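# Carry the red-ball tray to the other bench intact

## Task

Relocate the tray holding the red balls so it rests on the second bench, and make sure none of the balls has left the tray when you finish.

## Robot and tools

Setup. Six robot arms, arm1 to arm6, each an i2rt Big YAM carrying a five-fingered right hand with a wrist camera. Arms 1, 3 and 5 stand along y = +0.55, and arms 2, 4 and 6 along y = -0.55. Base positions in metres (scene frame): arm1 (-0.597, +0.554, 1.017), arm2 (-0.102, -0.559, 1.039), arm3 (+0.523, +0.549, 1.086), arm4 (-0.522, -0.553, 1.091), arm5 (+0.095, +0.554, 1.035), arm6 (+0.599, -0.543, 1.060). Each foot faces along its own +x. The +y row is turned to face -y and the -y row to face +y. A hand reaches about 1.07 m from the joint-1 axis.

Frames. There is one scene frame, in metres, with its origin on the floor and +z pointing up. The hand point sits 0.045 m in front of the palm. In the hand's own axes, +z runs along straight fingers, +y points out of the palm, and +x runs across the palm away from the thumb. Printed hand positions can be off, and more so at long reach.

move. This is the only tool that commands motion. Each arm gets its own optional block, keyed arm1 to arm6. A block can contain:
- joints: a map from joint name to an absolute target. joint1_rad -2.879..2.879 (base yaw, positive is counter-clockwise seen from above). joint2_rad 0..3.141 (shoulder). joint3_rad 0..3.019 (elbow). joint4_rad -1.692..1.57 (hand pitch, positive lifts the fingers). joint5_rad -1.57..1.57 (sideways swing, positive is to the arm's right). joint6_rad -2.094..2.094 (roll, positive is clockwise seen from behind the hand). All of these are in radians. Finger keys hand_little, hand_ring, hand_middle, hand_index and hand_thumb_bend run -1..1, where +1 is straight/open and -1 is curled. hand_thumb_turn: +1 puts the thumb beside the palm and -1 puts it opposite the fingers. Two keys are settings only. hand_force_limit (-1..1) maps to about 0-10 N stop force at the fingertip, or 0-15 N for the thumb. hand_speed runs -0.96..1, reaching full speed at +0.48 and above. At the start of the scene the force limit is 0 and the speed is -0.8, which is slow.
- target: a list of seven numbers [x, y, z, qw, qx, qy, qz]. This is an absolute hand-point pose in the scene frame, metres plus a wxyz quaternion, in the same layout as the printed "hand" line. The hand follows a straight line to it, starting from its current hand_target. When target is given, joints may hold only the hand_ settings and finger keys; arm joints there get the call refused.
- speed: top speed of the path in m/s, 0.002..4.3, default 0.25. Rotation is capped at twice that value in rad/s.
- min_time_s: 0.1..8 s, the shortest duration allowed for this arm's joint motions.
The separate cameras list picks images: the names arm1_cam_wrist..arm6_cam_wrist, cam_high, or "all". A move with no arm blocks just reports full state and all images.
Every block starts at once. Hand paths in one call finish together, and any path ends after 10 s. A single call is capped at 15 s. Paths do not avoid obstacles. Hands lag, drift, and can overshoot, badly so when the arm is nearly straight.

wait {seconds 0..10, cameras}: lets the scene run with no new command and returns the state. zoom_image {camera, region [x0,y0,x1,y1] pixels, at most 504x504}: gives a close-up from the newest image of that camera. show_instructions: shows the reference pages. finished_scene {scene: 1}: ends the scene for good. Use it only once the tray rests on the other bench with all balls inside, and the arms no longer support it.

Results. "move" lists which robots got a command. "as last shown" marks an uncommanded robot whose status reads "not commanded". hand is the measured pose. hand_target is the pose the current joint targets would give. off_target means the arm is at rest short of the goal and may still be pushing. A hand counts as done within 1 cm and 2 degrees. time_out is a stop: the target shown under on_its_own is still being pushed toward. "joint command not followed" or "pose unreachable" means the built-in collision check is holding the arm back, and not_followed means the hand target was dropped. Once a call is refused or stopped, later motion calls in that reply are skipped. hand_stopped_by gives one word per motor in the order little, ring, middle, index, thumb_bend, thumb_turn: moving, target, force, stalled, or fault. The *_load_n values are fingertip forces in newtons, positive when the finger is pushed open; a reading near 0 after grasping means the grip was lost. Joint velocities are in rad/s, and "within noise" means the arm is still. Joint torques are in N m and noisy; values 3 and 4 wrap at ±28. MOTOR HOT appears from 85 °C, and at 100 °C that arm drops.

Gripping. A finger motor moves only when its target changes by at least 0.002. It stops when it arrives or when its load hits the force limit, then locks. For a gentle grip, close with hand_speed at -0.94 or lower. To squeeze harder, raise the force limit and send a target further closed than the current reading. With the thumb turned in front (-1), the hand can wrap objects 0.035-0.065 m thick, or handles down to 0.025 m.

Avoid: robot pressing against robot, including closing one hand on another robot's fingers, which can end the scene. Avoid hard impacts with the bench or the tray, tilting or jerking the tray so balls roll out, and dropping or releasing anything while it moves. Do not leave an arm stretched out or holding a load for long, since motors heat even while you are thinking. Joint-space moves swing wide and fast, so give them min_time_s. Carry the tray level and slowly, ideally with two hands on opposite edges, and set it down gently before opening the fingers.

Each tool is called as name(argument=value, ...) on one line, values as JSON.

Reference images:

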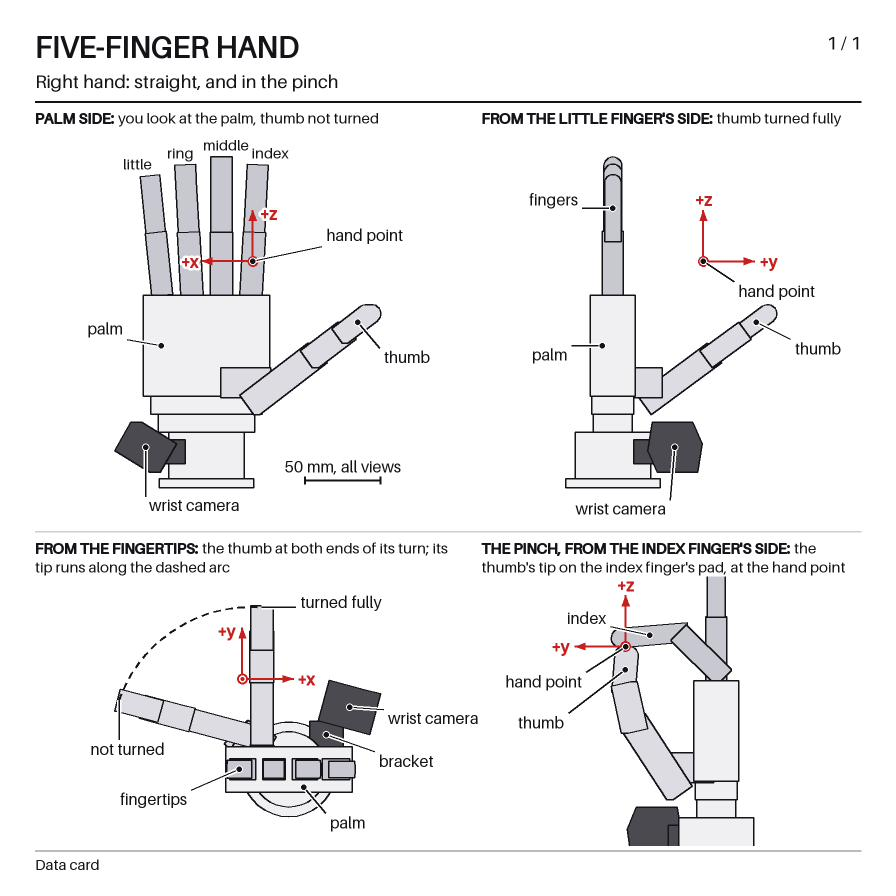

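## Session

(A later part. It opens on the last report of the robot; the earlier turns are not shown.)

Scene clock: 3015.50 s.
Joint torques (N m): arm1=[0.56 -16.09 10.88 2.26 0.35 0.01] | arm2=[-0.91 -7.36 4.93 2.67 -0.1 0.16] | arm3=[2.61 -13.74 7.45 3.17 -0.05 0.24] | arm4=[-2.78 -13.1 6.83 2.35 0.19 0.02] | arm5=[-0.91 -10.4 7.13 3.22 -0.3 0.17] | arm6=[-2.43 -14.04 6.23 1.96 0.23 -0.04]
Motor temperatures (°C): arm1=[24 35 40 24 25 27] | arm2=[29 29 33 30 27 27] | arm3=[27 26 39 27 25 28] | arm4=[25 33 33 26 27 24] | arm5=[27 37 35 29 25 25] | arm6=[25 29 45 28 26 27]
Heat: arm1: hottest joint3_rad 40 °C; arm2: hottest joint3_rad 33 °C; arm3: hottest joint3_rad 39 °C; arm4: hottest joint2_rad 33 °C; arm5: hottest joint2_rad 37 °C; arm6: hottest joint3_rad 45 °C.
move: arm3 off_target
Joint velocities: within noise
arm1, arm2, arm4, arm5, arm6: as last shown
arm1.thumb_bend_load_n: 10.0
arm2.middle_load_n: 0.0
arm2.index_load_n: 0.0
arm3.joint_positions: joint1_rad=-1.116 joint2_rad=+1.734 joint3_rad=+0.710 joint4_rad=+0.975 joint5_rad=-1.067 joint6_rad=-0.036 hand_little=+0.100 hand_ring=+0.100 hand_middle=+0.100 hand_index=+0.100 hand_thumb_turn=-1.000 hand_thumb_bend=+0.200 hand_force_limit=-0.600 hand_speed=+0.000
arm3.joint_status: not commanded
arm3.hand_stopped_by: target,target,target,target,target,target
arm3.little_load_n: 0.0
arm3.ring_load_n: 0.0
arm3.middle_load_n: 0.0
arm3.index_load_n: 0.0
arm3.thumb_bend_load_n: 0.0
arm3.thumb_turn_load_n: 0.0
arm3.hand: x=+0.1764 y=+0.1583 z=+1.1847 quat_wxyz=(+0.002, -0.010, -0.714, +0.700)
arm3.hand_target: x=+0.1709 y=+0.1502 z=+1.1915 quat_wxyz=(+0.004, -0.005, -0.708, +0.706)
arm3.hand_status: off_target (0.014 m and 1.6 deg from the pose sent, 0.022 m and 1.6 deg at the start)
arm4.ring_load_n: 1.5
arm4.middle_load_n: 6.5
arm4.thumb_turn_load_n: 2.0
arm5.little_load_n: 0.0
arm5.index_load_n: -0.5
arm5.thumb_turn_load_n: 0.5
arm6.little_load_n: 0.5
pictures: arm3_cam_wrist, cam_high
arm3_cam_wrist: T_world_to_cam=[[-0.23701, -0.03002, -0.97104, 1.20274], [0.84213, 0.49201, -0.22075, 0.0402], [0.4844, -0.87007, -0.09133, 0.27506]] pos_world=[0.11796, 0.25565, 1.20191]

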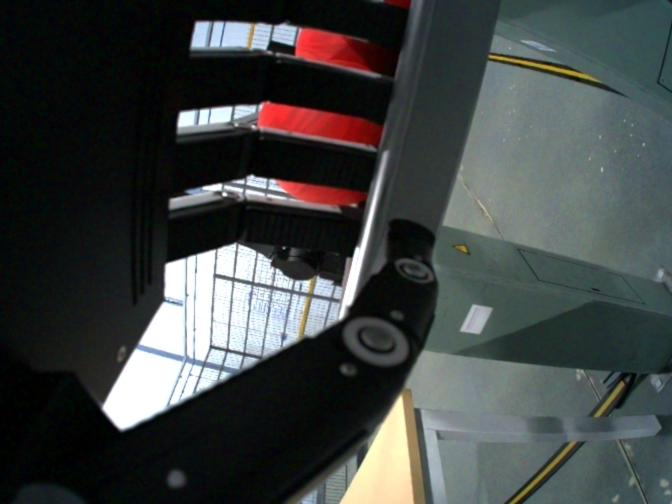

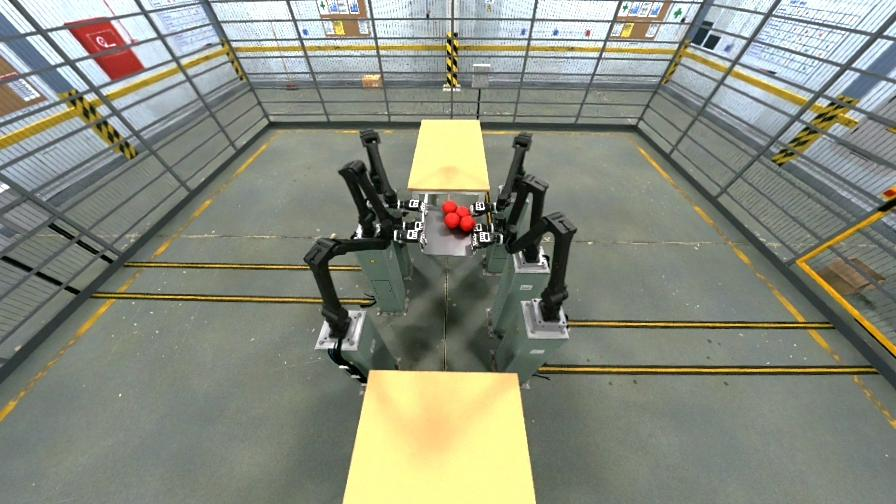

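move(arm3={"target":[0.175,0.140,1.183,0,0,-0.7071,0.7071],"speed":0.03})

move(arm3={"joints":{"hand_speed":-0.92,"hand_force_limit":-0.8,"hand_thumb_bend":-0.2}}, cameras=["cam_high","arm3_cam_wrist"])

Scene clock: 3022.90 s.
Joint torques (N m): arm1=[0.56 -16.38 10.85 2.19 0.34 -0.01] | arm2=[-0.85 -7.47 4.89 2.69 -0.1 0.16] | arm3=[2.02 -13.57 7.73 3.29 0.01 0.19] | arm4=[-2.78 -13.16 6.86 2.36 0.18 0.02] | arm5=[-0.15 -10.52 7.31 3.29 -0.21 0.17] | arm6=[-2.43 -14.04 6.24 1.96 0.23 -0.04]
Motor temperatures (°C): arm1=[24 35 40 24 25 27] | arm2=[29 29 33 30 27 27] | arm3=[27 26 39 27 25 28] | arm4=[25 33 33 26 27 24] | arm5=[27 37 35 29 25 25] | arm6=[25 29 45 28 26 27]
Heat: arm1: hottest joint3_rad 40 °C; arm2: hottest joint3_rad 33 °C; arm3: hottest joint3_rad 39 °C; arm4: hottest joint2_rad 33 °C; arm5: hottest joint2_rad 37 °C; arm6: hottest joint3_rad 45 °C.
move: arm3 off_target
Joint velocities: within noise
arm1, arm2, arm4, arm5, arm6: as last shown
arm2.ring_load_n: -0.5
arm3.joint_positions: joint1_rad=-1.092 joint2_rad=+1.762 joint3_rad=+0.710 joint4_rad=+1.000 joint5_rad=-1.057 joint6_rad=-0.036 hand_little=+0.100 hand_ring=+0.100 hand_middle=+0.100 hand_index=+0.100 hand_thumb_turn=-1.000 hand_thumb_bend=+0.200 hand_force_limit=-0.600 hand_speed=+0.000
arm3.joint_status: not commanded
arm3.hand_stopped_by: target,target,target,target,target,target
arm3.little_load_n: 0.0
arm3.ring_load_n: 0.0
arm3.middle_load_n: 0.0
arm3.index_load_n: 0.0
arm3.thumb_bend_load_n: 0.0
arm3.thumb_turn_load_n: 0.0
arm3.hand: x=+0.1834 y=+0.1492 z=+1.1752 quat_wxyz=(-0.004, -0.006, -0.715, +0.699)
arm3.hand_target: x=+0.1756 y=+0.1400 z=+1.1836 quat_wxyz=(+0.000, +0.001, -0.707, +0.707)
arm3.hand_status: off_target (0.015 m and 1.5 deg from the pose sent, 0.018 m and 1.6 deg at the start)
arm4.middle_load_n: 7.0
arm4.thumb_turn_load_n: 2.5
arm5.thumb_turn_load_n: 0.0
arm6.little_load_n: 1.0
arm6.ring_load_n: 5.0
pictures: none

Scene clock: 3025.67 s.
Joint torques (N m): arm1=[0.73 -16.5 10.89 2.26 0.32 0.03] | arm2=[-0.91 -7.41 4.93 2.67 -0.09 0.16] | arm3=[1.32 -14.51 7.71 3.26 -0.02 0.22] | arm4=[-2.9 -13.16 6.83 2.35 0.19 0.02] | arm5=[-1.03 -9.93 7.23 3.28 -0.29 0.16] | arm6=[-2.43 -14.04 6.23 1.96 0.23 -0.04]
Motor temperatures (°C): arm1=[24 35 40 24 25 27] | arm2=[29 29 33 30 27 27] | arm3=[27 26 38 28 25 28] | arm4=[25 33 33 26 27 24] | arm5=[27 37 35 29 25 25] | arm6=[25 29 45 28 26 27]
Heat: arm1: hottest joint3_rad 40 °C; arm2: hottest joint3_rad 33 °C; arm3: hottest joint3_rad 38 °C; arm4: hottest joint2_rad 33 °C; arm5: hottest joint2_rad 37 °C; arm6: hottest joint3_rad 45 °C.
move: arm3 off_target
Joint velocities: within noise
arm1, arm2, arm4, arm5, arm6: as last shown
arm1.joint_positions: joint1_rad=+1.156 joint2_rad=+1.753 joint3_rad=+1.012 joint4_rad=+0.694 joint5_rad=+1.129 joint6_rad=-0.012 hand_little=-0.200 hand_ring=-0.163 hand_middle=-0.017 hand_index=-0.173 hand_thumb_turn=-1.000 hand_thumb_bend=-0.023 hand_force_limit=+0.200 hand_speed=-0.940
arm1.thumb_bend_load_n: 9.5
arm1.hand: x=-0.1057 y=+0.1402 z=+1.1775 quat_wxyz=(+0.021, +0.020, -0.715, +0.699)
arm1.hand_target: x=-0.0929 y=+0.1398 z=+1.2032 quat_wxyz=(+0.000, +0.000, -0.707, +0.707)
arm2.ring_load_n: 0.0
arm2.hand_target: x=+0.0216 y=-0.1395 z=+1.0981 quat_wxyz=(-0.706, +0.708, +0.000, -0.001)
arm3.joint_positions: joint1_rad=-1.093 joint2_rad=+1.766 joint3_rad=+0.710 joint4_rad=+0.998 joint5_rad=-1.055 joint6_rad=-0.036 hand_little=+0.100 hand_ring=+0.100 hand_middle=+0.100 hand_index=+0.100 hand_thumb_turn=-1.000 hand_thumb_bend=-0.076 hand_force_limit=-0.800 hand_speed=-0.920
arm3.joint_status: hand_thumb_bend off_target (ended at -0.076, target -0.200); the others done
arm3.hand_stopped_by: target,target,target,target,force,target
arm3.little_load_n: 0.0
arm3.ring_load_n: -0.5
arm3.middle_load_n: 0.0
arm3.index_load_n: 0.0
arm3.thumb_bend_load_n: 1.5
arm3.thumb_turn_load_n: 0.5
arm3.hand: x=+0.1828 y=+0.1499 z=+1.1728 quat_wxyz=(-0.005, -0.009, -0.716, +0.698)
arm3.hand_target: x=+0.1749 y=+0.1406 z=+1.1830 quat_wxyz=(+0.000, +0.000, -0.708, +0.707)
arm3.hand_status: not commanded
arm4.joint_positions: joint1_rad=-1.126 joint2_rad=+1.893 joint3_rad=+0.739 joint4_rad=+1.142 joint5_rad=-1.152 joint6_rad=+0.020 hand_little=-0.211 hand_ring=-0.177 hand_middle=-0.162 hand_index=-0.202 hand_thumb_turn=-1.000 hand_thumb_bend=+0.026 hand_force_limit=+0.100 hand_speed=-0.940
arm5.joint_positions: joint1_rad=-0.299 joint2_rad=+1.483 joint3_rad=+0.235 joint4_rad=+1.126 joint5_rad=-0.303 joint6_rad=-0.033 hand_little=+1.000 hand_ring=+1.000 hand_middle=+1.000 hand_index=+1.000 hand_thumb_turn=-1.000 hand_thumb_bend=+0.250 hand_force_limit=+0.100 hand_speed=+0.000
arm5.ring_load_n: -0.5
arm5.index_load_n: -1.0
arm5.thumb_bend_load_n: 0.5
arm5.hand: x=+0.0539 y=+0.1277 z=+1.0923 quat_wxyz=(-0.009, -0.002, -0.749, +0.663)
arm6.joint_positions: joint1_rad=+1.105 joint2_rad=+1.819 joint3_rad=+0.846 joint4_rad=+0.924 joint5_rad=+1.127 joint6_rad=+0.032 hand_little=-0.141 hand_ring=-0.175 hand_middle=-0.001 hand_index=-0.098 hand_thumb_turn=-1.000 hand_thumb_bend=-0.079 hand_force_limit=+0.150 hand_speed=-0.940
arm6.little_load_n: 0.5
arm6.ring_load_n: 5.5
arm6.middle_load_n: 11.0
arm6.thumb_bend_load_n: 30.0
arm6.thumb_turn_load_n: 8.0
pictures: arm3_cam_wrist, cam_high
arm3_cam_wrist: T_world_to_cam=[[-0.22919, -0.02777, -0.97299, 1.19292], [0.83843, 0.50216, -0.21183, 0.02501], [0.49447, -0.86433, -0.0918, 0.26144]] pos_world=[0.12316, 0.24654, 1.19]

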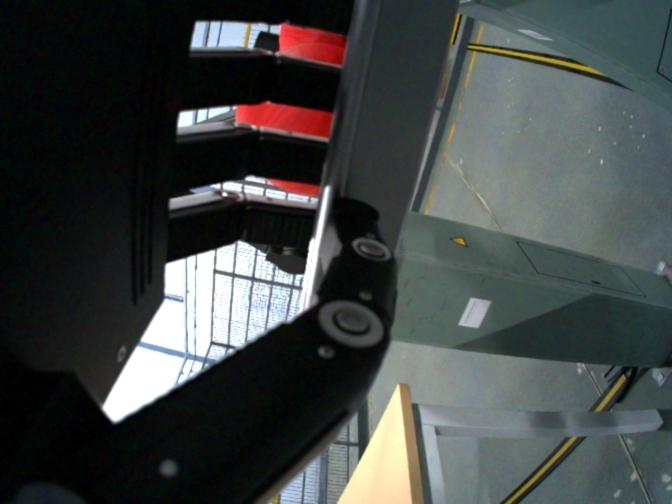

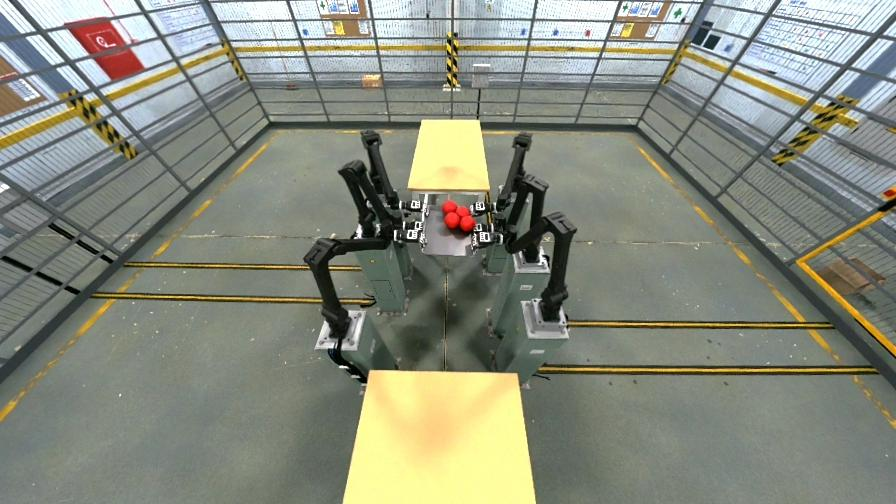

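move(arm3={"joints":{"hand_speed":-0.5,"hand_thumb_bend":0.2}})

move(arm3={"target":[0.175,0.132,1.180,0,0,-0.7071,0.7071],"speed":0.03})

move(arm3={"joints":{"hand_speed":-0.92,"hand_force_limit":-0.8,"hand_thumb_bend":-0.2}}, cameras=["cam_high","arm3_cam_wrist"])

Scene clock: 3033.73 s.
Joint torques (N m): arm1=[0.5 -15.97 10.85 2.22 0.31 -0.01] | arm2=[-0.97 -7.36 4.92 2.65 -0.11 0.17] | arm3=[2.02 -13.74 7.5 3.21 -0.04 0.2] | arm4=[-2.78 -13.16 6.83 2.35 0.19 0.02] | arm5=[-0.15 -9.88 7.17 3.45 -0.3 0.18] | arm6=[-2.43 -14.04 6.23 1.96 0.23 -0.04]
Motor temperatures (°C): arm1=[24 36 40 24 25 27] | arm2=[29 29 33 30 27 27] | arm3=[27 26 38 28 25 28] | arm4=[25 33 33 26 27 24] | arm5=[27 37 35 29 25 25] | arm6=[25 29 45 28 26 27]
Heat: arm1: hottest joint3_rad 40 °C; arm2: hottest joint3_rad 33 °C; arm3: hottest joint3_rad 38 °C; arm4: hottest joint2_rad 33 °C; arm5: hottest joint2_rad 37 °C; arm6: hottest joint3_rad 45 °C.
move: arm3 done
Joint velocities: within noise
arm1.joint_positions: joint1_rad=+1.156 joint2_rad=+1.753 joint3_rad=+1.012 joint4_rad=+0.694 joint5_rad=+1.129 joint6_rad=-0.012 hand_little=-0.200 hand_ring=-0.163 hand_middle=-0.017 hand_index=-0.173 hand_thumb_turn=-1.000 hand_thumb_bend=-0.023 hand_force_limit=+0.200 hand_speed=-0.940
arm1.joint_status: not commanded
arm1.hand_stopped_by: force,force,force,force,force,target
arm1.little_load_n: 6.0
arm1.ring_load_n: 4.0
arm1.middle_load_n: 0.0
arm1.index_load_n: 4.0
arm1.thumb_bend_load_n: 10.0
arm1.thumb_turn_load_n: 1.5
arm1.hand: x=-0.1057 y=+0.1402 z=+1.1775 quat_wxyz=(+0.021, +0.020, -0.715, +0.699)
arm1.hand_target: x=-0.0929 y=+0.1398 z=+1.2032 quat_wxyz=(+0.000, +0.000, -0.707, +0.707)
arm1.hand_status: not commanded
arm2, arm4, arm5, arm6: as last shown
arm3.joint_positions: joint1_rad=-1.093 joint2_rad=+1.766 joint3_rad=+0.713 joint4_rad=+1.000 joint5_rad=-1.055 joint6_rad=-0.036 hand_little=+0.100 hand_ring=+0.100 hand_middle=+0.100 hand_index=+0.100 hand_thumb_turn=-1.000 hand_thumb_bend=+0.200 hand_force_limit=-0.800 hand_speed=-0.500
arm3.joint_status: all done
arm3.hand_stopped_by: target,target,target,target,target,target
arm3.little_load_n: 0.0
arm3.ring_load_n: 0.0
arm3.middle_load_n: 0.0
arm3.index_load_n: 0.0
arm3.thumb_bend_load_n: 0.0
arm3.thumb_turn_load_n: 0.0
arm3.hand: x=+0.1816 y=+0.1492 z=+1.1740 quat_wxyz=(-0.003, -0.007, -0.715, +0.699)
arm3.hand_target: x=+0.1747 y=+0.1404 z=+1.1834 quat_wxyz=(+0.001, +0.000, -0.707, +0.707)
arm3.hand_status: not commanded
arm4.ring_load_n: 1.0
arm4.middle_load_n: 6.5
arm4.thumb_bend_load_n: 15.0
arm5.ring_load_n: 0.0
arm5.thumb_bend_load_n: 0.0
arm6.ring_load_n: 5.0
arm6.thumb_bend_load_n: 29.5
arm6.thumb_turn_load_n: 7.5
pictures: none

Scene clock: 3034.70 s.
Joint torques (N m): arm1=[0.56 -16.03 10.92 2.3 0.33 0.02] | arm2=[-0.91 -7.41 4.92 2.65 -0.1 0.17] | arm3=[2.14 -14.1 7.53 3.19 0.04 0.25] | arm4=[-2.84 -13.1 6.84 2.36 0.19 0.01] | arm5=[-0.73 -10.11 7.06 3.37 -0.22 0.19] | arm6=[-2.43 -14.04 6.24 1.96 0.23 -0.04]
Motor temperatures (°C): arm1=[24 36 40 24 25 27] | arm2=[29 29 33 30 27 27] | arm3=[27 26 38 28 25 28] | arm4=[25 33 33 26 27 24] | arm5=[27 37 35 29 25 25] | arm6=[25 29 45 28 26 27]
Heat: arm1: hottest joint3_rad 40 °C; arm2: hottest joint3_rad 33 °C; arm3: hottest joint3_rad 38 °C; arm4: hottest joint2_rad 33 °C; arm5: hottest joint2_rad 37 °C; arm6: hottest joint3_rad 45 °C.
move: arm3 off_target
Joint velocities: within noise
arm1, arm2, arm4, arm6: as last shown
arm1.index_load_n: 3.5
arm1.thumb_turn_load_n: 1.0
arm2.ring_load_n: -0.5
arm3.joint_positions: joint1_rad=-1.076 joint2_rad=+1.777 joint3_rad=+0.722 joint4_rad=+1.003 joint5_rad=-1.041 joint6_rad=-0.036 hand_little=+0.100 hand_ring=+0.100 hand_middle=+0.100 hand_index=+0.100 hand_thumb_turn=-1.000 hand_thumb_bend=+0.200 hand_force_limit=-0.800 hand_speed=-0.500
arm3.joint_status: not commanded
arm3.hand_stopped_by: target,target,target,target,target,target
arm3.little_load_n: 0.0
arm3.ring_load_n: 0.0
arm3.middle_load_n: 0.0
arm3.index_load_n: 0.0
arm3.thumb_bend_load_n: 0.0
arm3.thumb_turn_load_n: 0.0
arm3.hand: x=+0.1828 y=+0.1414 z=+1.1723 quat_wxyz=(-0.004, -0.006, -0.715, +0.699)
arm3.hand_target: x=+0.1759 y=+0.1324 z=+1.1796 quat_wxyz=(-0.001, +0.000, -0.708, +0.706)
arm3.hand_status: off_target (0.014 m and 1.5 deg from the pose sent, 0.019 m and 1.6 deg at the start)
arm4.middle_load_n: 7.0
arm5.joint_positions: joint1_rad=-0.299 joint2_rad=+1.483 joint3_rad=+0.235 joint4_rad=+1.126 joint5_rad=-0.303 joint6_rad=-0.033 hand_little=+1.000 hand_ring=+1.000 hand_middle=+1.000 hand_index=+1.000 hand_thumb_turn=-1.000 hand_thumb_bend=+0.250 hand_force_limit=+0.100 hand_speed=+0.000
arm5.joint_status: not commanded
arm5.hand_stopped_by: target,target,target,target,target,target
arm5.little_load_n: 0.0
arm5.ring_load_n: 0.0
arm5.middle_load_n: 0.0
arm5.index_load_n: -1.0
arm5.thumb_bend_load_n: 0.0
arm5.thumb_turn_load_n: 0.0
arm5.hand: x=+0.0539 y=+0.1277 z=+1.0923 quat_wxyz=(-0.009, -0.002, -0.749, +0.663)
arm5.hand_target: x=+0.0468 y=+0.1095 z=+1.1392 quat_wxyz=(-0.001, +0.001, -0.707, +0.707)
arm5.hand_status: not commanded
arm6.ring_load_n: 5.5
arm6.thumb_bend_load_n: 30.0
pictures: none

Scene clock: 3036.80 s.
Joint torques (N m): arm1=[0.79 -15.91 10.81 2.39 0.3 0.04] | arm2=[-0.85 -7.47 4.96 2.7 -0.1 0.16] | arm3=[2.37 -13.68 7.47 3.21 -0.03 0.23] | arm4=[-2.78 -13.1 6.83 2.35 0.18 0.02] | arm5=[-0.73 -9.47 7.34 3.32 -0.25 0.16] | arm6=[-2.43 -14.04 6.24 1.96 0.23 -0.04]
Motor temperatures (°C): arm1=[24 36 40 24 25 27] | arm2=[29 29 33 30 27 27] | arm3=[27 26 38 28 25 28] | arm4=[25 33 33 26 27 24] | arm5=[27 37 35 29 25 25] | arm6=[25 29 45 28 26 27]
Heat: arm1: hottest joint3_rad 40 °C; arm2: hottest joint3_rad 33 °C; arm3: hottest joint3_rad 38 °C; arm4: hottest joint2_rad 33 °C; arm5: hottest joint2_rad 37 °C; arm6: hottest joint3_rad 45 °C.
move: arm3 off_target
Joint velocities: within noise
arm1, arm5: as last shown
arm1.little_load_n: 5.5
arm1.thumb_bend_load_n: 9.5
arm1.thumb_turn_load_n: 1.5
arm2.joint_positions: joint1_rad=-0.646 joint2_rad=+1.749 joint3_rad=+0.267 joint4_rad=+1.402 joint5_rad=-0.602 joint6_rad=+0.002 hand_little=+1.000 hand_ring=+1.000 hand_middle=+1.000 hand_index=+1.000 hand_thumb_turn=-1.000 hand_thumb_bend=+0.008 hand_force_limit=+0.100 hand_speed=+0.000
arm2.joint_status: not commanded
arm2.hand_stopped_by: target,target,target,target,force,target
arm2.little_load_n: 0.0
arm2.ring_load_n: 0.0
arm2.middle_load_n: 0.0
arm2.index_load_n: -0.5
arm2.thumb_bend_load_n: 0.0
arm2.thumb_turn_load_n: 0.0
arm2.hand: x=+0.0120 y=-0.1517 z=+1.0741 quat_wxyz=(-0.684, +0.729, -0.010, -0.012)
arm2.hand_target: x=+0.0216 y=-0.1395 z=+1.0981 quat_wxyz=(-0.706, +0.708, +0.000, -0.001)
arm2.hand_status: not commanded
arm3.joint_positions: joint1_rad=-1.078 joint2_rad=+1.782 joint3_rad=+0.722 joint4_rad=+1.003 joint5_rad=-1.041 joint6_rad=-0.036 hand_little=+0.100 hand_ring=+0.100 hand_middle=+0.100 hand_index=+0.100 hand_thumb_turn=-1.000 hand_thumb_bend=+0.001 hand_force_limit=-0.800 hand_speed=-0.920
arm3.joint_status: hand_thumb_bend off_target (ended at +0.001, target -0.200); the others done
arm3.hand_stopped_by: target,target,target,target,force,target
arm3.little_load_n: 0.0
arm3.ring_load_n: 0.0
arm3.middle_load_n: 0.0
arm3.index_load_n: 0.0
arm3.thumb_bend_load_n: 1.0
arm3.thumb_turn_load_n: 0.0
arm3.hand: x=+0.1823 y=+0.1420 z=+1.1701 quat_wxyz=(-0.005, -0.008, -0.716, +0.698)
arm3.hand_target: x=+0.1753 y=+0.1329 z=+1.1794 quat_wxyz=(-0.001, -0.001, -0.708, +0.706)
arm3.hand_status: not commanded
arm4.joint_positions: joint1_rad=-1.126 joint2_rad=+1.893 joint3_rad=+0.739 joint4_rad=+1.142 joint5_rad=-1.152 joint6_rad=+0.020 hand_little=-0.211 hand_ring=-0.177 hand_middle=-0.162 hand_index=-0.202 hand_thumb_turn=-1.000 hand_thumb_bend=+0.026 hand_force_limit=+0.100 hand_speed=-0.940
arm4.joint_status: not commanded
arm4.hand_stopped_by: force,force,force,force,force,target
arm4.little_load_n: 0.0
arm4.ring_load_n: 1.0
arm4.middle_load_n: 7.0
arm4.index_load_n: 9.0
arm4.thumb_bend_load_n: 14.5
arm4.thumb_turn_load_n: 2.5
arm4.hand: x=-0.1651 y=-0.1749 z=+1.1461 quat_wxyz=(-0.703, +0.711, -0.004, -0.019)
arm4.hand_target: x=-0.1493 y=-0.1777 z=+1.1490 quat_wxyz=(-0.707, +0.707, +0.000, +0.000)
arm4.hand_status: not commanded
arm6.joint_positions: joint1_rad=+1.105 joint2_rad=+1.819 joint3_rad=+0.846 joint4_rad=+0.924 joint5_rad=+1.127 joint6_rad=+0.032 hand_little=-0.141 hand_ring=-0.175 hand_middle=-0.001 hand_index=-0.098 hand_thumb_turn=-1.000 hand_thumb_bend=-0.079 hand_force_limit=+0.150 hand_speed=-0.940
arm6.joint_status: not commanded
arm6.hand_stopped_by: force,force,force,force,force,target
arm6.little_load_n: 0.5
arm6.ring_load_n: 5.0
arm6.middle_load_n: 11.0
arm6.index_load_n: -0.5
arm6.thumb_bend_load_n: 30.0
arm6.thumb_turn_load_n: 7.5
arm6.hand: x=+0.1366 y=-0.1559 z=+1.1519 quat_wxyz=(-0.701, +0.713, +0.015, +0.004)
arm6.hand_target: x=+0.1361 y=-0.1466 z=+1.1630 quat_wxyz=(-0.707, +0.707, +0.000, +0.000)
arm6.hand_status: not commanded
pictures: arm3_cam_wrist, cam_high
arm3_cam_wrist: T_world_to_cam=[[-0.23084, -0.02818, -0.97258, 1.18986], [0.83728, 0.50344, -0.21331, 0.03057], [0.49565, -0.86357, -0.09262, 0.25522]] pos_world=[0.12256, 0.23854, 1.1874]

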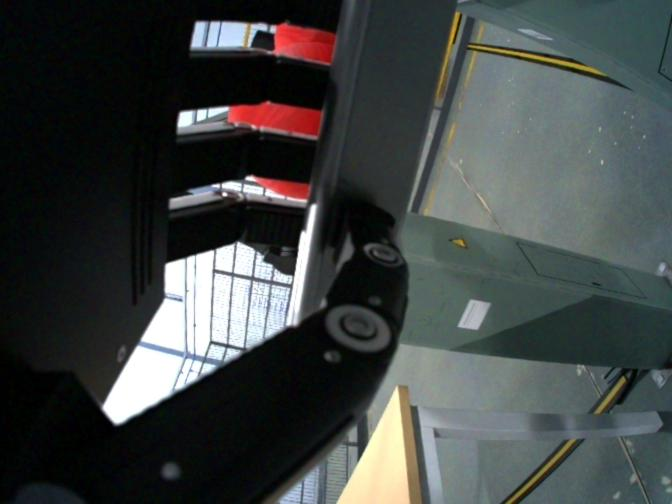

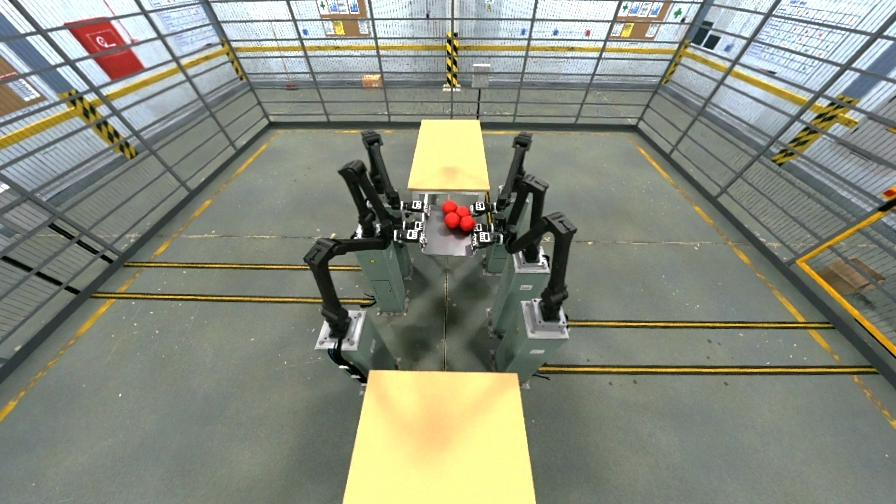

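Contact at 0.001, good. Close fingers and tighten.

move(arm3={"joints":{"hand_speed":-0.92,"hand_force_limit":-0.6,"hand_index":-0.9,"hand_middle":-0.9,"hand_ring":-0.9,"hand_little":-0.9}})

move(arm3={"joints":{"hand_speed":-0.94,"hand_force_limit":0.15,"hand_index":-0.92,"hand_middle":-0.92,"hand_ring":-0.92,"hand_little":-0.92,"hand_thumb_bend":-0.8}}, cameras=["cam_high","arm3_cam_wrist"])

zoom_image(camera="cam_high", region=[380, 160, 490, 270])

Scene clock: 3055.23 s.
Joint torques (N m): arm1=[0.79 -16.03 10.81 2.35 0.32 0.03] | arm2=[-0.97 -7.41 4.9 2.69 -0.11 0.16] | arm3=[2.32 -14.68 7.51 3 -0.04 0.2] | arm4=[-2.78 -13.1 6.83 2.36 0.18 0.02] | arm5=[-0.21 -9.88 6.86 3.44 -0.19 0.19] | arm6=[-2.43 -14.04 6.23 1.96 0.23 -0.04]
Motor temperatures (°C): arm1=[24 36 41 24 25 27] | arm2=[29 29 33 30 27 27] | arm3=[27 27 38 28 25 28] | arm4=[25 33 33 26 27 24] | arm5=[27 37 35 29 25 25] | arm6=[25 29 45 28 26 27]
Heat: arm1: hottest joint3_rad 41 °C; arm2: hottest joint3_rad 33 °C; arm3: hottest joint3_rad 38 °C; arm4: hottest joint2_rad 33 °C; arm5: hottest joint2_rad 37 °C; arm6: hottest joint3_rad 45 °C.
move: arm3 off_target
Joint velocities: within noise
arm1, arm2, arm4, arm5, arm6: as last shown
arm1.ring_load_n: 3.5
arm1.index_load_n: 4.0
arm1.hand_target: x=-0.0930 y=+0.1399 z=+1.2030 quat_wxyz=(+0.000, +0.000, -0.707, +0.707)
arm2.middle_load_n: -0.5
arm3.joint_positions: joint1_rad=-1.078 joint2_rad=+1.782 joint3_rad=+0.723 joint4_rad=+1.006 joint5_rad=-1.046 joint6_rad=-0.036 hand_little=-0.175 hand_ring=-0.086 hand_middle=+0.027 hand_index=-0.175 hand_thumb_turn=-1.000 hand_thumb_bend=+0.001 hand_force_limit=-0.600 hand_speed=-0.920
arm3.joint_status: hand_little off_target (ended at -0.175, target -0.900); hand_ring off_target (ended at -0.086, target -0.900); hand_middle off_target (ended at +0.027, target -0.900); hand_index off_target (ended at -0.175, target -0.900); the others done
arm3.hand_stopped_by: force,force,force,force,force,target
arm3.little_load_n: 2.5
arm3.ring_load_n: 0.5
arm3.middle_load_n: 0.0
arm3.index_load_n: 2.0
arm3.thumb_bend_load_n: 3.5
arm3.thumb_turn_load_n: 0.0
arm3.hand: x=+0.1825 y=+0.1417 z=+1.1711 quat_wxyz=(-0.005, -0.005, -0.715, +0.699)
arm3.hand_target: x=+0.1759 y=+0.1329 z=+1.1797 quat_wxyz=(-0.002, +0.001, -0.708, +0.706)
arm3.hand_status: not commanded
arm4.thumb_bend_load_n: 15.0
arm4.thumb_turn_load_n: 3.0
arm5.index_load_n: -0.5
arm6.joint_positions: joint1_rad=+1.107 joint2_rad=+1.819 joint3_rad=+0.846 joint4_rad=+0.924 joint5_rad=+1.127 joint6_rad=+0.032 hand_little=-0.141 hand_ring=-0.175 hand_middle=-0.001 hand_index=-0.098 hand_thumb_turn=-1.000 hand_thumb_bend=-0.079 hand_force_limit=+0.150 hand_speed=-0.940
arm6.index_load_n: 0.0
arm6.thumb_turn_load_n: 8.0
arm6.hand: x=+0.1360 y=-0.1566 z=+1.1519 quat_wxyz=(-0.701, +0.713, +0.016, +0.003)
arm6.hand_target: x=+0.1355 y=-0.1474 z=+1.1629 quat_wxyz=(-0.707, +0.707, +0.001, -0.001)
pictures: none

Scene clock: 3057.87 s.
Joint torques (N m): arm1=[1.08 -15.68 10.71 2.21 0.32 0.01] | arm2=[-0.97 -7.47 4.89 2.67 -0.11 0.16] | arm3=[1.85 -14.56 7.42 2.84 0.11 0.25] | arm4=[-2.84 -13.1 6.84 2.37 0.18 0.02] | arm5=[-0.56 -10.75 7.31 3.19 -0.27 0.16] | arm6=[-2.43 -14.04 6.23 1.96 0.23 -0.04]
Motor temperatures (°C): arm1=[24 36 41 24 25 27] | arm2=[29 29 33 30 27 27] | arm3=[27 27 38 28 25 28] | arm4=[25 33 33 26 27 24] | arm5=[27 37 35 29 25 25] | arm6=[25 29 45 28 26 27]
Heat: arm1: hottest joint3_rad 41 °C; arm2: hottest joint3_rad 33 °C; arm3: hottest joint3_rad 38 °C; arm4: hottest joint2_rad 33 °C; arm5: hottest joint2_rad 37 °C; arm6: hottest joint3_rad 45 °C.
move: arm3 off_target
Joint velocities: within noise
arm1, arm2, arm4, arm5, arm6: as last shown
arm1.little_load_n: 5.0
arm1.hand_target: x=-0.0932 y=+0.1400 z=+1.2027 quat_wxyz=(+0.000, +0.001, -0.707, +0.707)
arm2.index_load_n: 0.0
arm3.joint_positions: joint1_rad=-1.076 joint2_rad=+1.782 joint3_rad=+0.725 joint4_rad=+1.012 joint5_rad=-1.050 joint6_rad=-0.036 hand_little=-0.196 hand_ring=-0.179 hand_middle=-0.055 hand_index=-0.190 hand_thumb_turn=-1.000 hand_thumb_bend=-0.005 hand_force_limit=+0.150 hand_speed=-0.940
arm3.joint_status: hand_little off_target (ended at -0.196, target -0.920); hand_ring off_target (ended at -0.179, target -0.920); hand_middle off_target (ended at -0.055, target -0.920); hand_index off_target (ended at -0.190, target -0.920); hand_thumb_bend off_target (ended at -0.005, target -0.800); the others done
arm3.hand_stopped_by: force,force,force,force,force,target
arm3.little_load_n: 1.5
arm3.ring_load_n: 7.0
arm3.middle_load_n: 5.5
arm3.index_load_n: 3.5
arm3.thumb_bend_load_n: 14.0
arm3.thumb_turn_load_n: 0.0
arm3.hand: x=+0.1831 y=+0.1408 z=+1.1725 quat_wxyz=(-0.005, +0.000, -0.714, +0.700)
arm3.hand_target: x=+0.1773 y=+0.1325 z=+1.1796 quat_wxyz=(-0.004, +0.003, -0.708, +0.706)
arm3.hand_status: not commanded
arm4.middle_load_n: 6.5
arm4.thumb_turn_load_n: 2.5
arm4.hand_target: x=-0.1492 y=-0.1778 z=+1.1490 quat_wxyz=(-0.707, +0.707, +0.000, +0.000)
arm5.hand_target: x=+0.0468 y=+0.1095 z=+1.1388 quat_wxyz=(-0.001, +0.001, -0.707, +0.707)
arm6.joint_positions: joint1_rad=+1.107 joint2_rad=+1.819 joint3_rad=+0.846 joint4_rad=+0.924 joint5_rad=+1.129 joint6_rad=+0.032 hand_little=-0.141 hand_ring=-0.175 hand_middle=-0.001 hand_index=-0.098 hand_thumb_turn=-1.000 hand_thumb_bend=-0.079 hand_force_limit=+0.150 hand_speed=-0.940
arm6.thumb_turn_load_n: 7.5
arm6.hand: x=+0.1363 y=-0.1566 z=+1.1519 quat_wxyz=(-0.701, +0.713, +0.015, +0.004)
arm6.hand_target: x=+0.1358 y=-0.1473 z=+1.1630 quat_wxyz=(-0.707, +0.707, +0.000, +0.000)
pictures: arm3_cam_wrist, cam_high
arm3_cam_wrist: T_world_to_cam=[[-0.24059, -0.03715, -0.96992, 1.1923], [0.8296, 0.51086, -0.22535, 0.04546], [0.50386, -0.85886, -0.09209, 0.25122]] pos_world=[0.12256, 0.23683, 1.18981]

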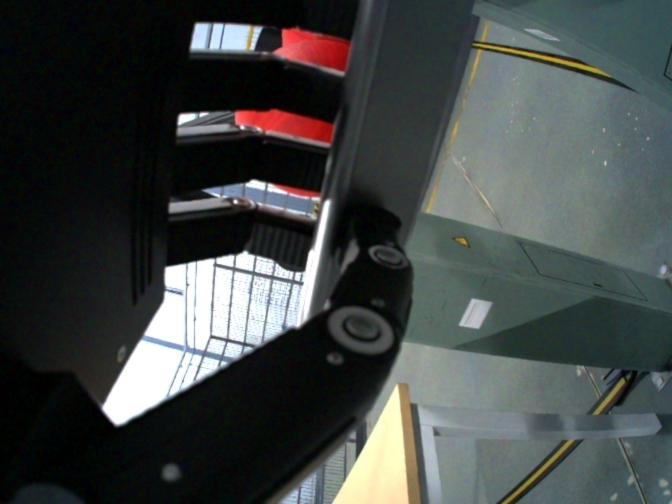

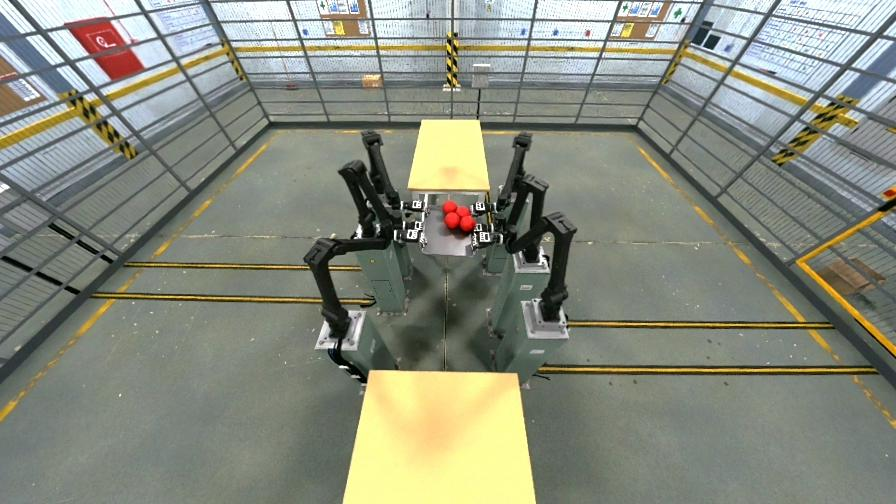

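Scaled by 4.582.

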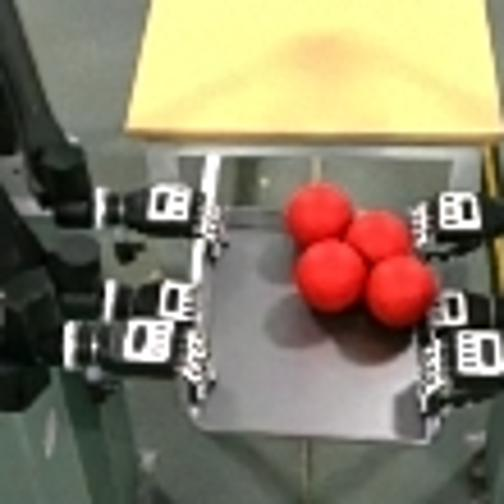

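move(arm1={"target":[-0.098,0.1392,1.186,0,0,-0.7071,0.7071],"speed":0.03}, cameras=["cam_high"])

zoom_image(camera="cam_high", region=[380, 160, 490, 270])

Scene clock: 3070.50 s.
Joint torques (N m): arm1=[0.79 -14.33 8.49 3.74 0.14 0.09] | arm2=[-0.85 -7.41 4.9 2.67 -0.1 0.17] | arm3=[2.78 -13.68 7.31 2.85 0.15 0.2] | arm4=[-2.78 -13.16 6.83 2.36 0.18 0.02] | arm5=[-0.15 -9.64 7.09 3.41 -0.27 0.13] | arm6=[-2.43 -14.04 6.22 1.96 0.23 -0.04]
Motor temperatures (°C): arm1=[24 36 42 24 25 27] | arm2=[29 29 33 30 27 27] | arm3=[27 27 38 27 25 28] | arm4=[25 33 33 26 27 24] | arm5=[27 37 35 29 25 25] | arm6=[25 30 45 28 26 27]
Heat: arm1: hottest joint3_rad 42 °C; arm2: hottest joint3_rad 33 °C; arm3: hottest joint3_rad 38 °C; arm4: hottest joint2_rad 33 °C; arm5: hottest joint2_rad 37 °C; arm6: hottest joint3_rad 45 °C.
move: arm1 off_target
Joint velocities: within noise
arm1.joint_positions: joint1_rad=+1.156 joint2_rad=+1.754 joint3_rad=+1.012 joint4_rad=+0.708 joint5_rad=+1.129 joint6_rad=-0.012 hand_little=-0.200 hand_ring=-0.163 hand_middle=-0.017 hand_index=-0.173 hand_thumb_turn=-1.000 hand_thumb_bend=-0.023 hand_force_limit=+0.200 hand_speed=-0.940
arm1.joint_status: not commanded
arm1.hand_stopped_by: force,force,force,force,force,target
arm1.little_load_n: 5.5
arm1.ring_load_n: 3.5
arm1.middle_load_n: 0.0
arm1.index_load_n: 2.5
arm1.thumb_bend_load_n: 10.0
arm1.thumb_turn_load_n: 0.5
arm1.hand: x=-0.1048 y=+0.1398 z=+1.1791 quat_wxyz=(+0.017, +0.016, -0.713, +0.701)
arm1.hand_target: x=-0.0980 y=+0.1392 z=+1.1856 quat_wxyz=(+0.000, +0.000, -0.708, +0.707)
arm1.hand_status: off_target (0.010 m and 2.9 deg from the pose sent, 0.012 m and 3.6 deg at the start)
arm2, arm3, arm4, arm5, arm6: as last shown
arm2.joint_positions: joint1_rad=-0.646 joint2_rad=+1.749 joint3_rad=+0.267 joint4_rad=+1.402 joint5_rad=-0.602 joint6_rad=+0.005 hand_little=+1.000 hand_ring=+1.000 hand_middle=+1.000 hand_index=+1.000 hand_thumb_turn=-1.000 hand_thumb_bend=+0.008 hand_force_limit=+0.100 hand_speed=+0.000
arm2.ring_load_n: -0.5
arm2.middle_load_n: 0.0
arm2.thumb_turn_load_n: 0.5
arm2.hand: x=+0.0118 y=-0.1517 z=+1.0742 quat_wxyz=(-0.684, +0.729, -0.011, -0.014)
arm2.hand_target: x=+0.0214 y=-0.1395 z=+1.0982 quat_wxyz=(-0.706, +0.708, -0.001, -0.002)
arm3.joint_positions: joint1_rad=-1.076 joint2_rad=+1.782 joint3_rad=+0.726 joint4_rad=+1.012 joint5_rad=-1.053 joint6_rad=-0.036 hand_little=-0.196 hand_ring=-0.179 hand_middle=-0.055 hand_index=-0.190 hand_thumb_turn=-1.000 hand_thumb_bend=-0.005 hand_force_limit=+0.150 hand_speed=-0.940
arm3.little_load_n: 1.0
arm3.ring_load_n: 6.0
arm3.middle_load_n: 5.0
arm3.index_load_n: 4.0
arm3.hand: x=+0.1832 y=+0.1406 z=+1.1730 quat_wxyz=(-0.005, +0.001, -0.713, +0.701)
arm3.hand_target: x=+0.1773 y=+0.1325 z=+1.1797 quat_wxyz=(-0.004, +0.003, -0.708, +0.707)
arm4.index_load_n: 9.5
arm5.joint_positions: joint1_rad=-0.298 joint2_rad=+1.482 joint3_rad=+0.235 joint4_rad=+1.126 joint5_rad=-0.303 joint6_rad=-0.033 hand_little=+1.000 hand_ring=+1.000 hand_middle=+1.000 hand_index=+1.000 hand_thumb_turn=-1.000 hand_thumb_bend=+0.250 hand_force_limit=+0.100 hand_speed=+0.000
arm5.hand: x=+0.0545 y=+0.1276 z=+1.0929 quat_wxyz=(-0.009, -0.001, -0.748, +0.663)
arm5.hand_target: x=+0.0475 y=+0.1095 z=+1.1389 quat_wxyz=(-0.002, +0.002, -0.707, +0.707)
arm6.ring_load_n: 4.5
arm6.thumb_bend_load_n: 30.5

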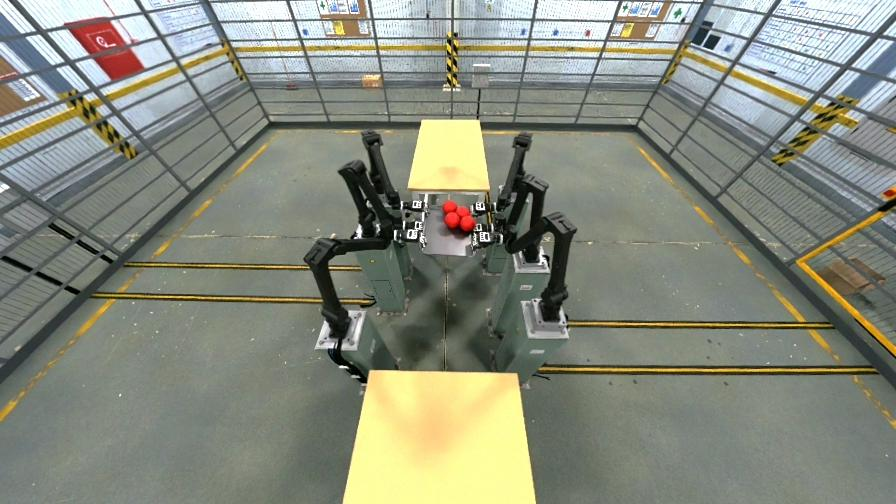

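Scaled by 4.582.

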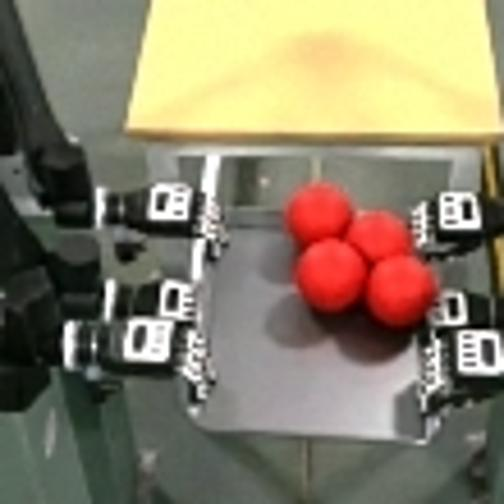

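move(arm1={"joints":{"hand_speed":-0.7,"hand_thumb_bend":0.25,"hand_index":0.1,"hand_middle":0.1,"hand_ring":0.1,"hand_little":0.1}}, cameras=["cam_high","arm1_cam_wrist"])

zoom_image(camera="cam_high", region=[380, 160, 490, 270])

Scene clock: 3080.23 s.
Joint torques (N m): arm1=[0.32 -13.57 8.47 3.06 0.12 0.03] | arm2=[-0.97 -7.47 4.92 2.66 -0.1 0.16] | arm3=[2.49 -14.68 7.3 2.73 0.18 0.22] | arm4=[-2.78 -13.16 6.84 2.36 0.19 0.02] | arm5=[-0.56 -9.7 7.12 3.4 -0.26 0.15] | arm6=[-2.43 -14.04 6.23 1.96 0.23 -0.05]
Motor temperatures (°C): arm1=[24 36 42 24 25 27] | arm2=[29 29 33 30 27 27] | arm3=[27 28 38 27 25 28] | arm4=[25 33 33 26 27 24] | arm5=[27 37 35 29 25 25] | arm6=[25 30 45 28 26 27]
Heat: arm1: hottest joint3_rad 42 °C; arm2: hottest joint3_rad 33 °C; arm3: hottest joint3_rad 38 °C; arm4: hottest joint2_rad 33 °C; arm5: hottest joint2_rad 37 °C; arm6: hottest joint3_rad 45 °C.
move: arm1 done
Joint velocities: within noise
arm1.joint_positions: joint1_rad=+1.157 joint2_rad=+1.754 joint3_rad=+1.012 joint4_rad=+0.721 joint5_rad=+1.129 joint6_rad=-0.001 hand_little=+0.100 hand_ring=+0.100 hand_middle=+0.100 hand_index=+0.100 hand_thumb_turn=-1.000 hand_thumb_bend=+0.250 hand_force_limit=+0.200 hand_speed=-0.700
arm1.joint_status: all done
arm1.hand_stopped_by: target,target,target,target,target,target
arm1.little_load_n: 0.0
arm1.ring_load_n: 0.0
arm1.middle_load_n: 0.0
arm1.index_load_n: 0.0
arm1.thumb_bend_load_n: 0.0
arm1.thumb_turn_load_n: 0.0
arm1.hand: x=-0.1027 y=+0.1401 z=+1.1819 quat_wxyz=(+0.008, +0.009, -0.711, +0.703)
arm1.hand_target: x=-0.0969 y=+0.1400 z=+1.1861 quat_wxyz=(-0.004, -0.003, -0.708, +0.707)
arm1.hand_status: not commanded
arm2, arm3, arm4, arm5, arm6: as last shown
arm2.joint_positions: joint1_rad=-0.646 joint2_rad=+1.749 joint3_rad=+0.267 joint4_rad=+1.402 joint5_rad=-0.602 joint6_rad=+0.003 hand_little=+1.000 hand_ring=+1.000 hand_middle=+1.000 hand_index=+1.000 hand_thumb_turn=-1.000 hand_thumb_bend=+0.008 hand_force_limit=+0.100 hand_speed=+0.000
arm2.ring_load_n: 0.0
arm2.thumb_turn_load_n: 0.0
arm2.hand: x=+0.0119 y=-0.1517 z=+1.0742 quat_wxyz=(-0.684, +0.729, -0.011, -0.013)
arm2.hand_target: x=+0.0215 y=-0.1395 z=+1.0981 quat_wxyz=(-0.706, +0.708, -0.001, -0.001)
arm3.joint_positions: joint1_rad=-1.076 joint2_rad=+1.782 joint3_rad=+0.726 joint4_rad=+1.013 joint5_rad=-1.053 joint6_rad=-0.036 hand_little=-0.196 hand_ring=-0.179 hand_middle=-0.055 hand_index=-0.190 hand_thumb_turn=-1.000 hand_thumb_bend=-0.005 hand_force_limit=+0.150 hand_speed=-0.940
arm3.little_load_n: 1.5
arm3.ring_load_n: 6.5
arm3.index_load_n: 3.5
arm3.hand: x=+0.1831 y=+0.1406 z=+1.1733 quat_wxyz=(-0.005, +0.002, -0.713, +0.701)
arm3.hand_target: x=+0.1772 y=+0.1325 z=+1.1798 quat_wxyz=(-0.004, +0.004, -0.708, +0.707)
arm4.joint_positions: joint1_rad=-1.126 joint2_rad=+1.893 joint3_rad=+0.739 joint4_rad=+1.142 joint5_rad=-1.152 joint6_rad=+0.020 hand_little=-0.211 hand_ring=-0.178 hand_middle=-0.162 hand_index=-0.202 hand_thumb_turn=-1.000 hand_thumb_bend=+0.026 hand_force_limit=+0.100 hand_speed=-0.940
arm4.little_load_n: 0.5
arm4.ring_load_n: 0.5
arm4.index_load_n: 8.5
arm4.thumb_bend_load_n: 15.5
arm5.joint_positions: joint1_rad=-0.299 joint2_rad=+1.480 joint3_rad=+0.235 joint4_rad=+1.126 joint5_rad=-0.303 joint6_rad=-0.033 hand_little=+1.000 hand_ring=+1.000 hand_middle=+1.000 hand_index=+1.000 hand_thumb_turn=-1.000 hand_thumb_bend=+0.250 hand_force_limit=+0.100 hand_speed=+0.000
arm5.little_load_n: -0.5
arm5.hand: x=+0.0538 y=+0.1275 z=+1.0935 quat_wxyz=(-0.008, -0.001, -0.748, +0.664)
arm5.hand_target: x=+0.0468 y=+0.1095 z=+1.1392 quat_wxyz=(-0.001, +0.001, -0.707, +0.707)
arm6.little_load_n: 0.0
pictures: arm1_cam_wrist, cam_high
arm1_cam_wrist: T_world_to_cam=[[-0.25621, 0.05604, -0.96499, 1.10305], [0.87581, 0.43592, -0.20722, 0.28449], [0.40904, -0.89824, -0.16077, 0.4731]] pos_world=[-0.16007, 0.23912, 1.19945]

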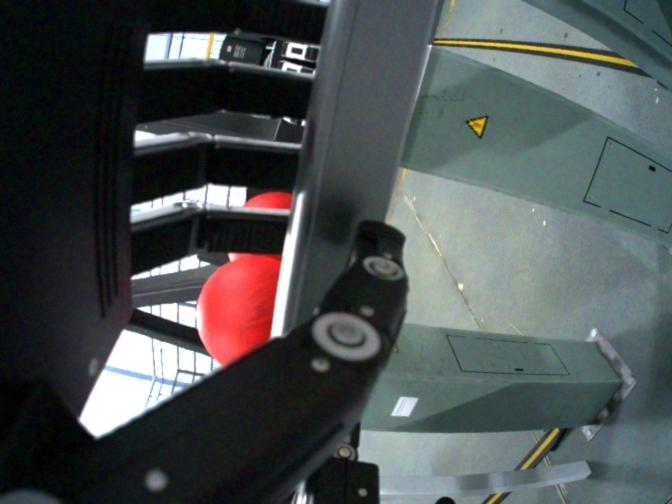

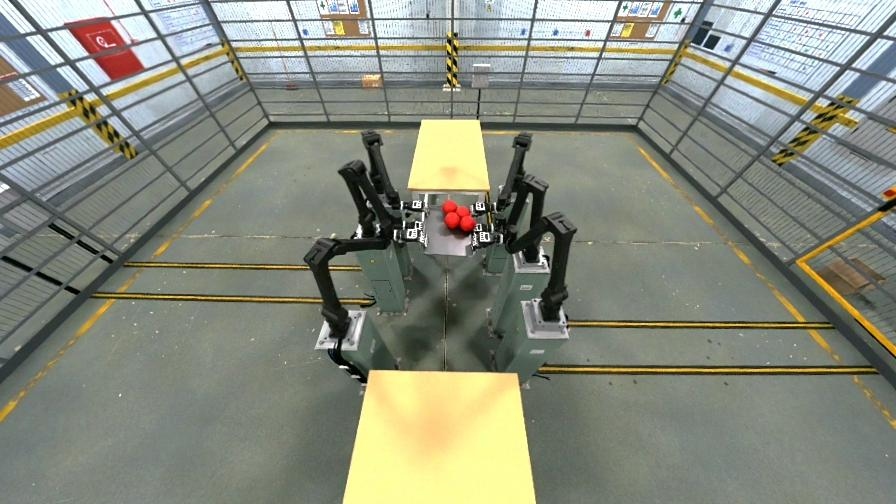

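Scaled by 4.582.

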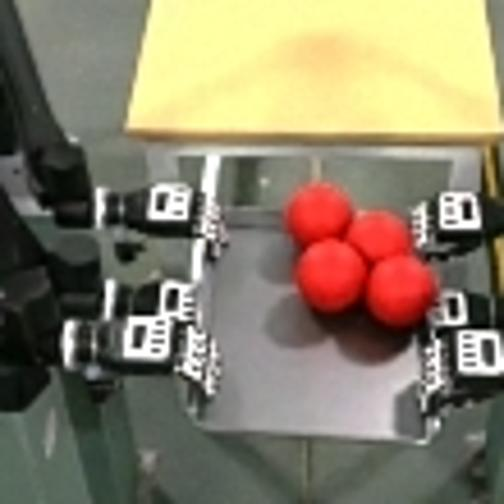

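move(arm1={"target":[-0.100,0.143,1.30,0,0,-0.7071,0.7071],"speed":0.1})

move(arm1={"target":[-0.35,0.27,1.40,0,0,-0.7071,0.7071],"speed":0.25}, cameras=["cam_high"])

zoom_image(camera="cam_high", region=[380, 160, 490, 270])

Scene clock: 3089.60 s.
Joint torques (N m): arm1=[0.15 -14.33 12.38 1.58 0.19 -0.1] | arm2=[-0.97 -7.41 4.94 2.65 -0.1 0.16] | arm3=[1.73 -13.86 7.17 2.8 0.18 0.26] | arm4=[-2.84 -13.16 6.82 2.36 0.19 0.01] | arm5=[-0.15 -10.11 7.35 3.34 -0.18 0.13] | arm6=[-2.43 -14.04 6.23 1.96 0.23 -0.04]
Motor temperatures (°C): arm1=[24 36 41 24 25 27] | arm2=[29 29 33 30 27 27] | arm3=[27 28 38 27 25 28] | arm4=[25 33 33 26 27 24] | arm5=[27 37 35 29 25 25] | arm6=[25 30 45 28 26 27]
Heat: arm1: hottest joint3_rad 41 °C; arm2: hottest joint3_rad 33 °C; arm3: hottest joint3_rad 38 °C; arm4: hottest joint2_rad 33 °C; arm5: hottest joint2_rad 37 °C; arm6: hottest joint3_rad 45 °C.
move: arm1 off_target
Joint velocities: within noise
arm1.joint_positions: joint1_rad=+1.162 joint2_rad=+1.589 joint3_rad=+1.099 joint4_rad=+0.464 joint5_rad=+1.132 joint6_rad=-0.001 hand_little=+0.100 hand_ring=+0.100 hand_middle=+0.100 hand_index=+0.100 hand_thumb_turn=-1.000 hand_thumb_bend=+0.250 hand_force_limit=+0.200 hand_speed=-0.700
arm1.joint_status: not commanded
arm1.hand_stopped_by: target,target,target,target,target,target
arm1.little_load_n: 0.0
arm1.ring_load_n: 0.0
arm1.middle_load_n: 0.0
arm1.index_load_n: 0.0
arm1.thumb_bend_load_n: 0.0
arm1.thumb_turn_load_n: 0.0
arm1.hand: x=-0.1063 y=+0.1446 z=+1.2773 quat_wxyz=(+0.009, +0.011, -0.712, +0.702)
arm1.hand_target: x=-0.0979 y=+0.1445 z=+1.2992 quat_wxyz=(-0.001, +0.002, -0.707, +0.707)
arm1.hand_status: off_target (0.024 m and 1.8 deg from the pose sent, 0.118 m and 1.5 deg at the start)
arm2, arm3, arm4, arm5, arm6: as last shown
arm3.middle_load_n: 4.5
arm4.little_load_n: 0.0
arm4.ring_load_n: 1.0
arm4.thumb_bend_load_n: 15.0
arm5.little_load_n: 0.0
arm5.ring_load_n: -0.5
arm5.hand_target: x=+0.0468 y=+0.1095 z=+1.1390 quat_wxyz=(-0.001, +0.001, -0.707, +0.707)
arm6.middle_load_n: 10.5
pictures: none

Scene clock: 3091.80 s.
Joint torques (N m): arm1=[0.67 -0.85 9.99 1.54 0.14 0.08] | arm2=[-0.91 -7.41 4.92 2.65 -0.11 0.17] | arm3=[1.85 -13.98 7.28 2.95 0.17 0.28] | arm4=[-2.84 -13.04 6.84 2.36 0.19 0.02] | arm5=[-0.91 -9.29 7.21 3.36 -0.18 0.17] | arm6=[-2.43 -14.04 6.23 1.96 0.23 -0.04]
Motor temperatures (°C): arm1=[24 36 41 24 25 27] | arm2=[29 29 33 30 27 27] | arm3=[27 28 38 27 25 28] | arm4=[25 33 33 26 27 24] | arm5=[27 37 35 29 25 25] | arm6=[25 30 45 28 26 27]
Heat: arm1: hottest joint3_rad 41 °C; arm2: hottest joint3_rad 33 °C; arm3: hottest joint3_rad 38 °C; arm4: hottest joint2_rad 33 °C; arm5: hottest joint2_rad 37 °C; arm6: hottest joint3_rad 45 °C.
move: arm1 done
Joint velocities: within noise
arm1.joint_positions: joint1_rad=+1.208 joint2_rad=+0.704 joint3_rad=+0.751 joint4_rad=-0.021 joint5_rad=+1.184 joint6_rad=-0.018 hand_little=+0.100 hand_ring=+0.100 hand_middle=+0.100 hand_index=+0.100 hand_thumb_turn=-1.000 hand_thumb_bend=+0.250 hand_force_limit=+0.200 hand_speed=-0.700
arm1.joint_status: not commanded
arm1.hand_stopped_by: target,target,target,target,target,target
arm1.little_load_n: 0.0
arm1.ring_load_n: 0.0
arm1.middle_load_n: 0.0
arm1.index_load_n: 0.0
arm1.thumb_bend_load_n: 0.0
arm1.thumb_turn_load_n: 0.0
arm1.hand: x=-0.3501 y=+0.2691 z=+1.4044 quat_wxyz=(+0.000, -0.003, -0.704, +0.710)
arm1.hand_target: x=-0.3478 y=+0.2710 z=+1.4020 quat_wxyz=(+0.000, +0.000, -0.706, +0.708)
arm1.hand_status: done (0.004 m and 0.5 deg from the pose sent, 0.300 m and 1.8 deg at the start)
arm2, arm3, arm4, arm5, arm6: as last shown
arm2.little_load_n: -0.5
arm4.ring_load_n: 0.5
arm4.index_load_n: 9.0
arm4.thumb_bend_load_n: 15.5
arm5.ring_load_n: 0.0
arm6.little_load_n: 0.5
arm6.ring_load_n: 5.0
arm6.middle_load_n: 11.0

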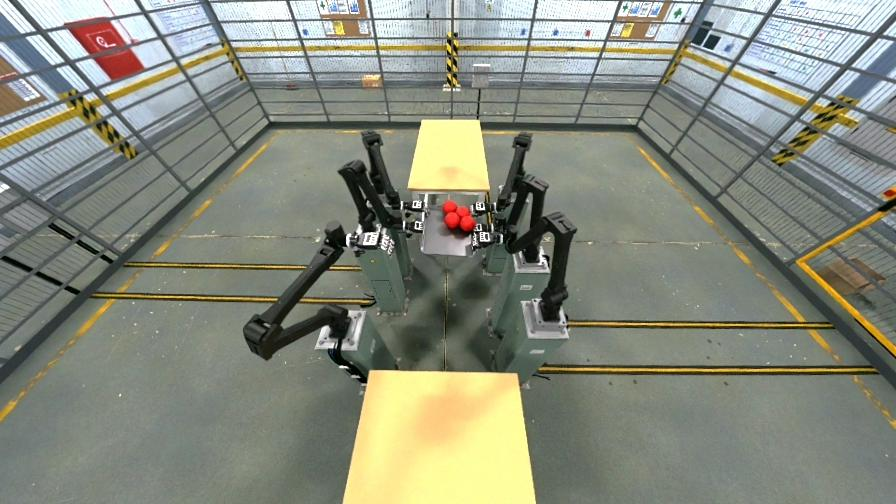

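Scaled by 4.582.

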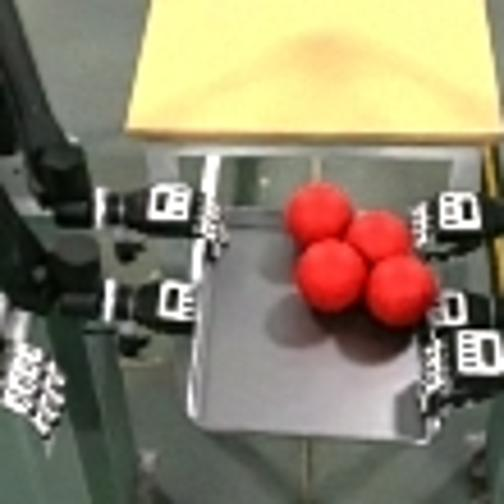

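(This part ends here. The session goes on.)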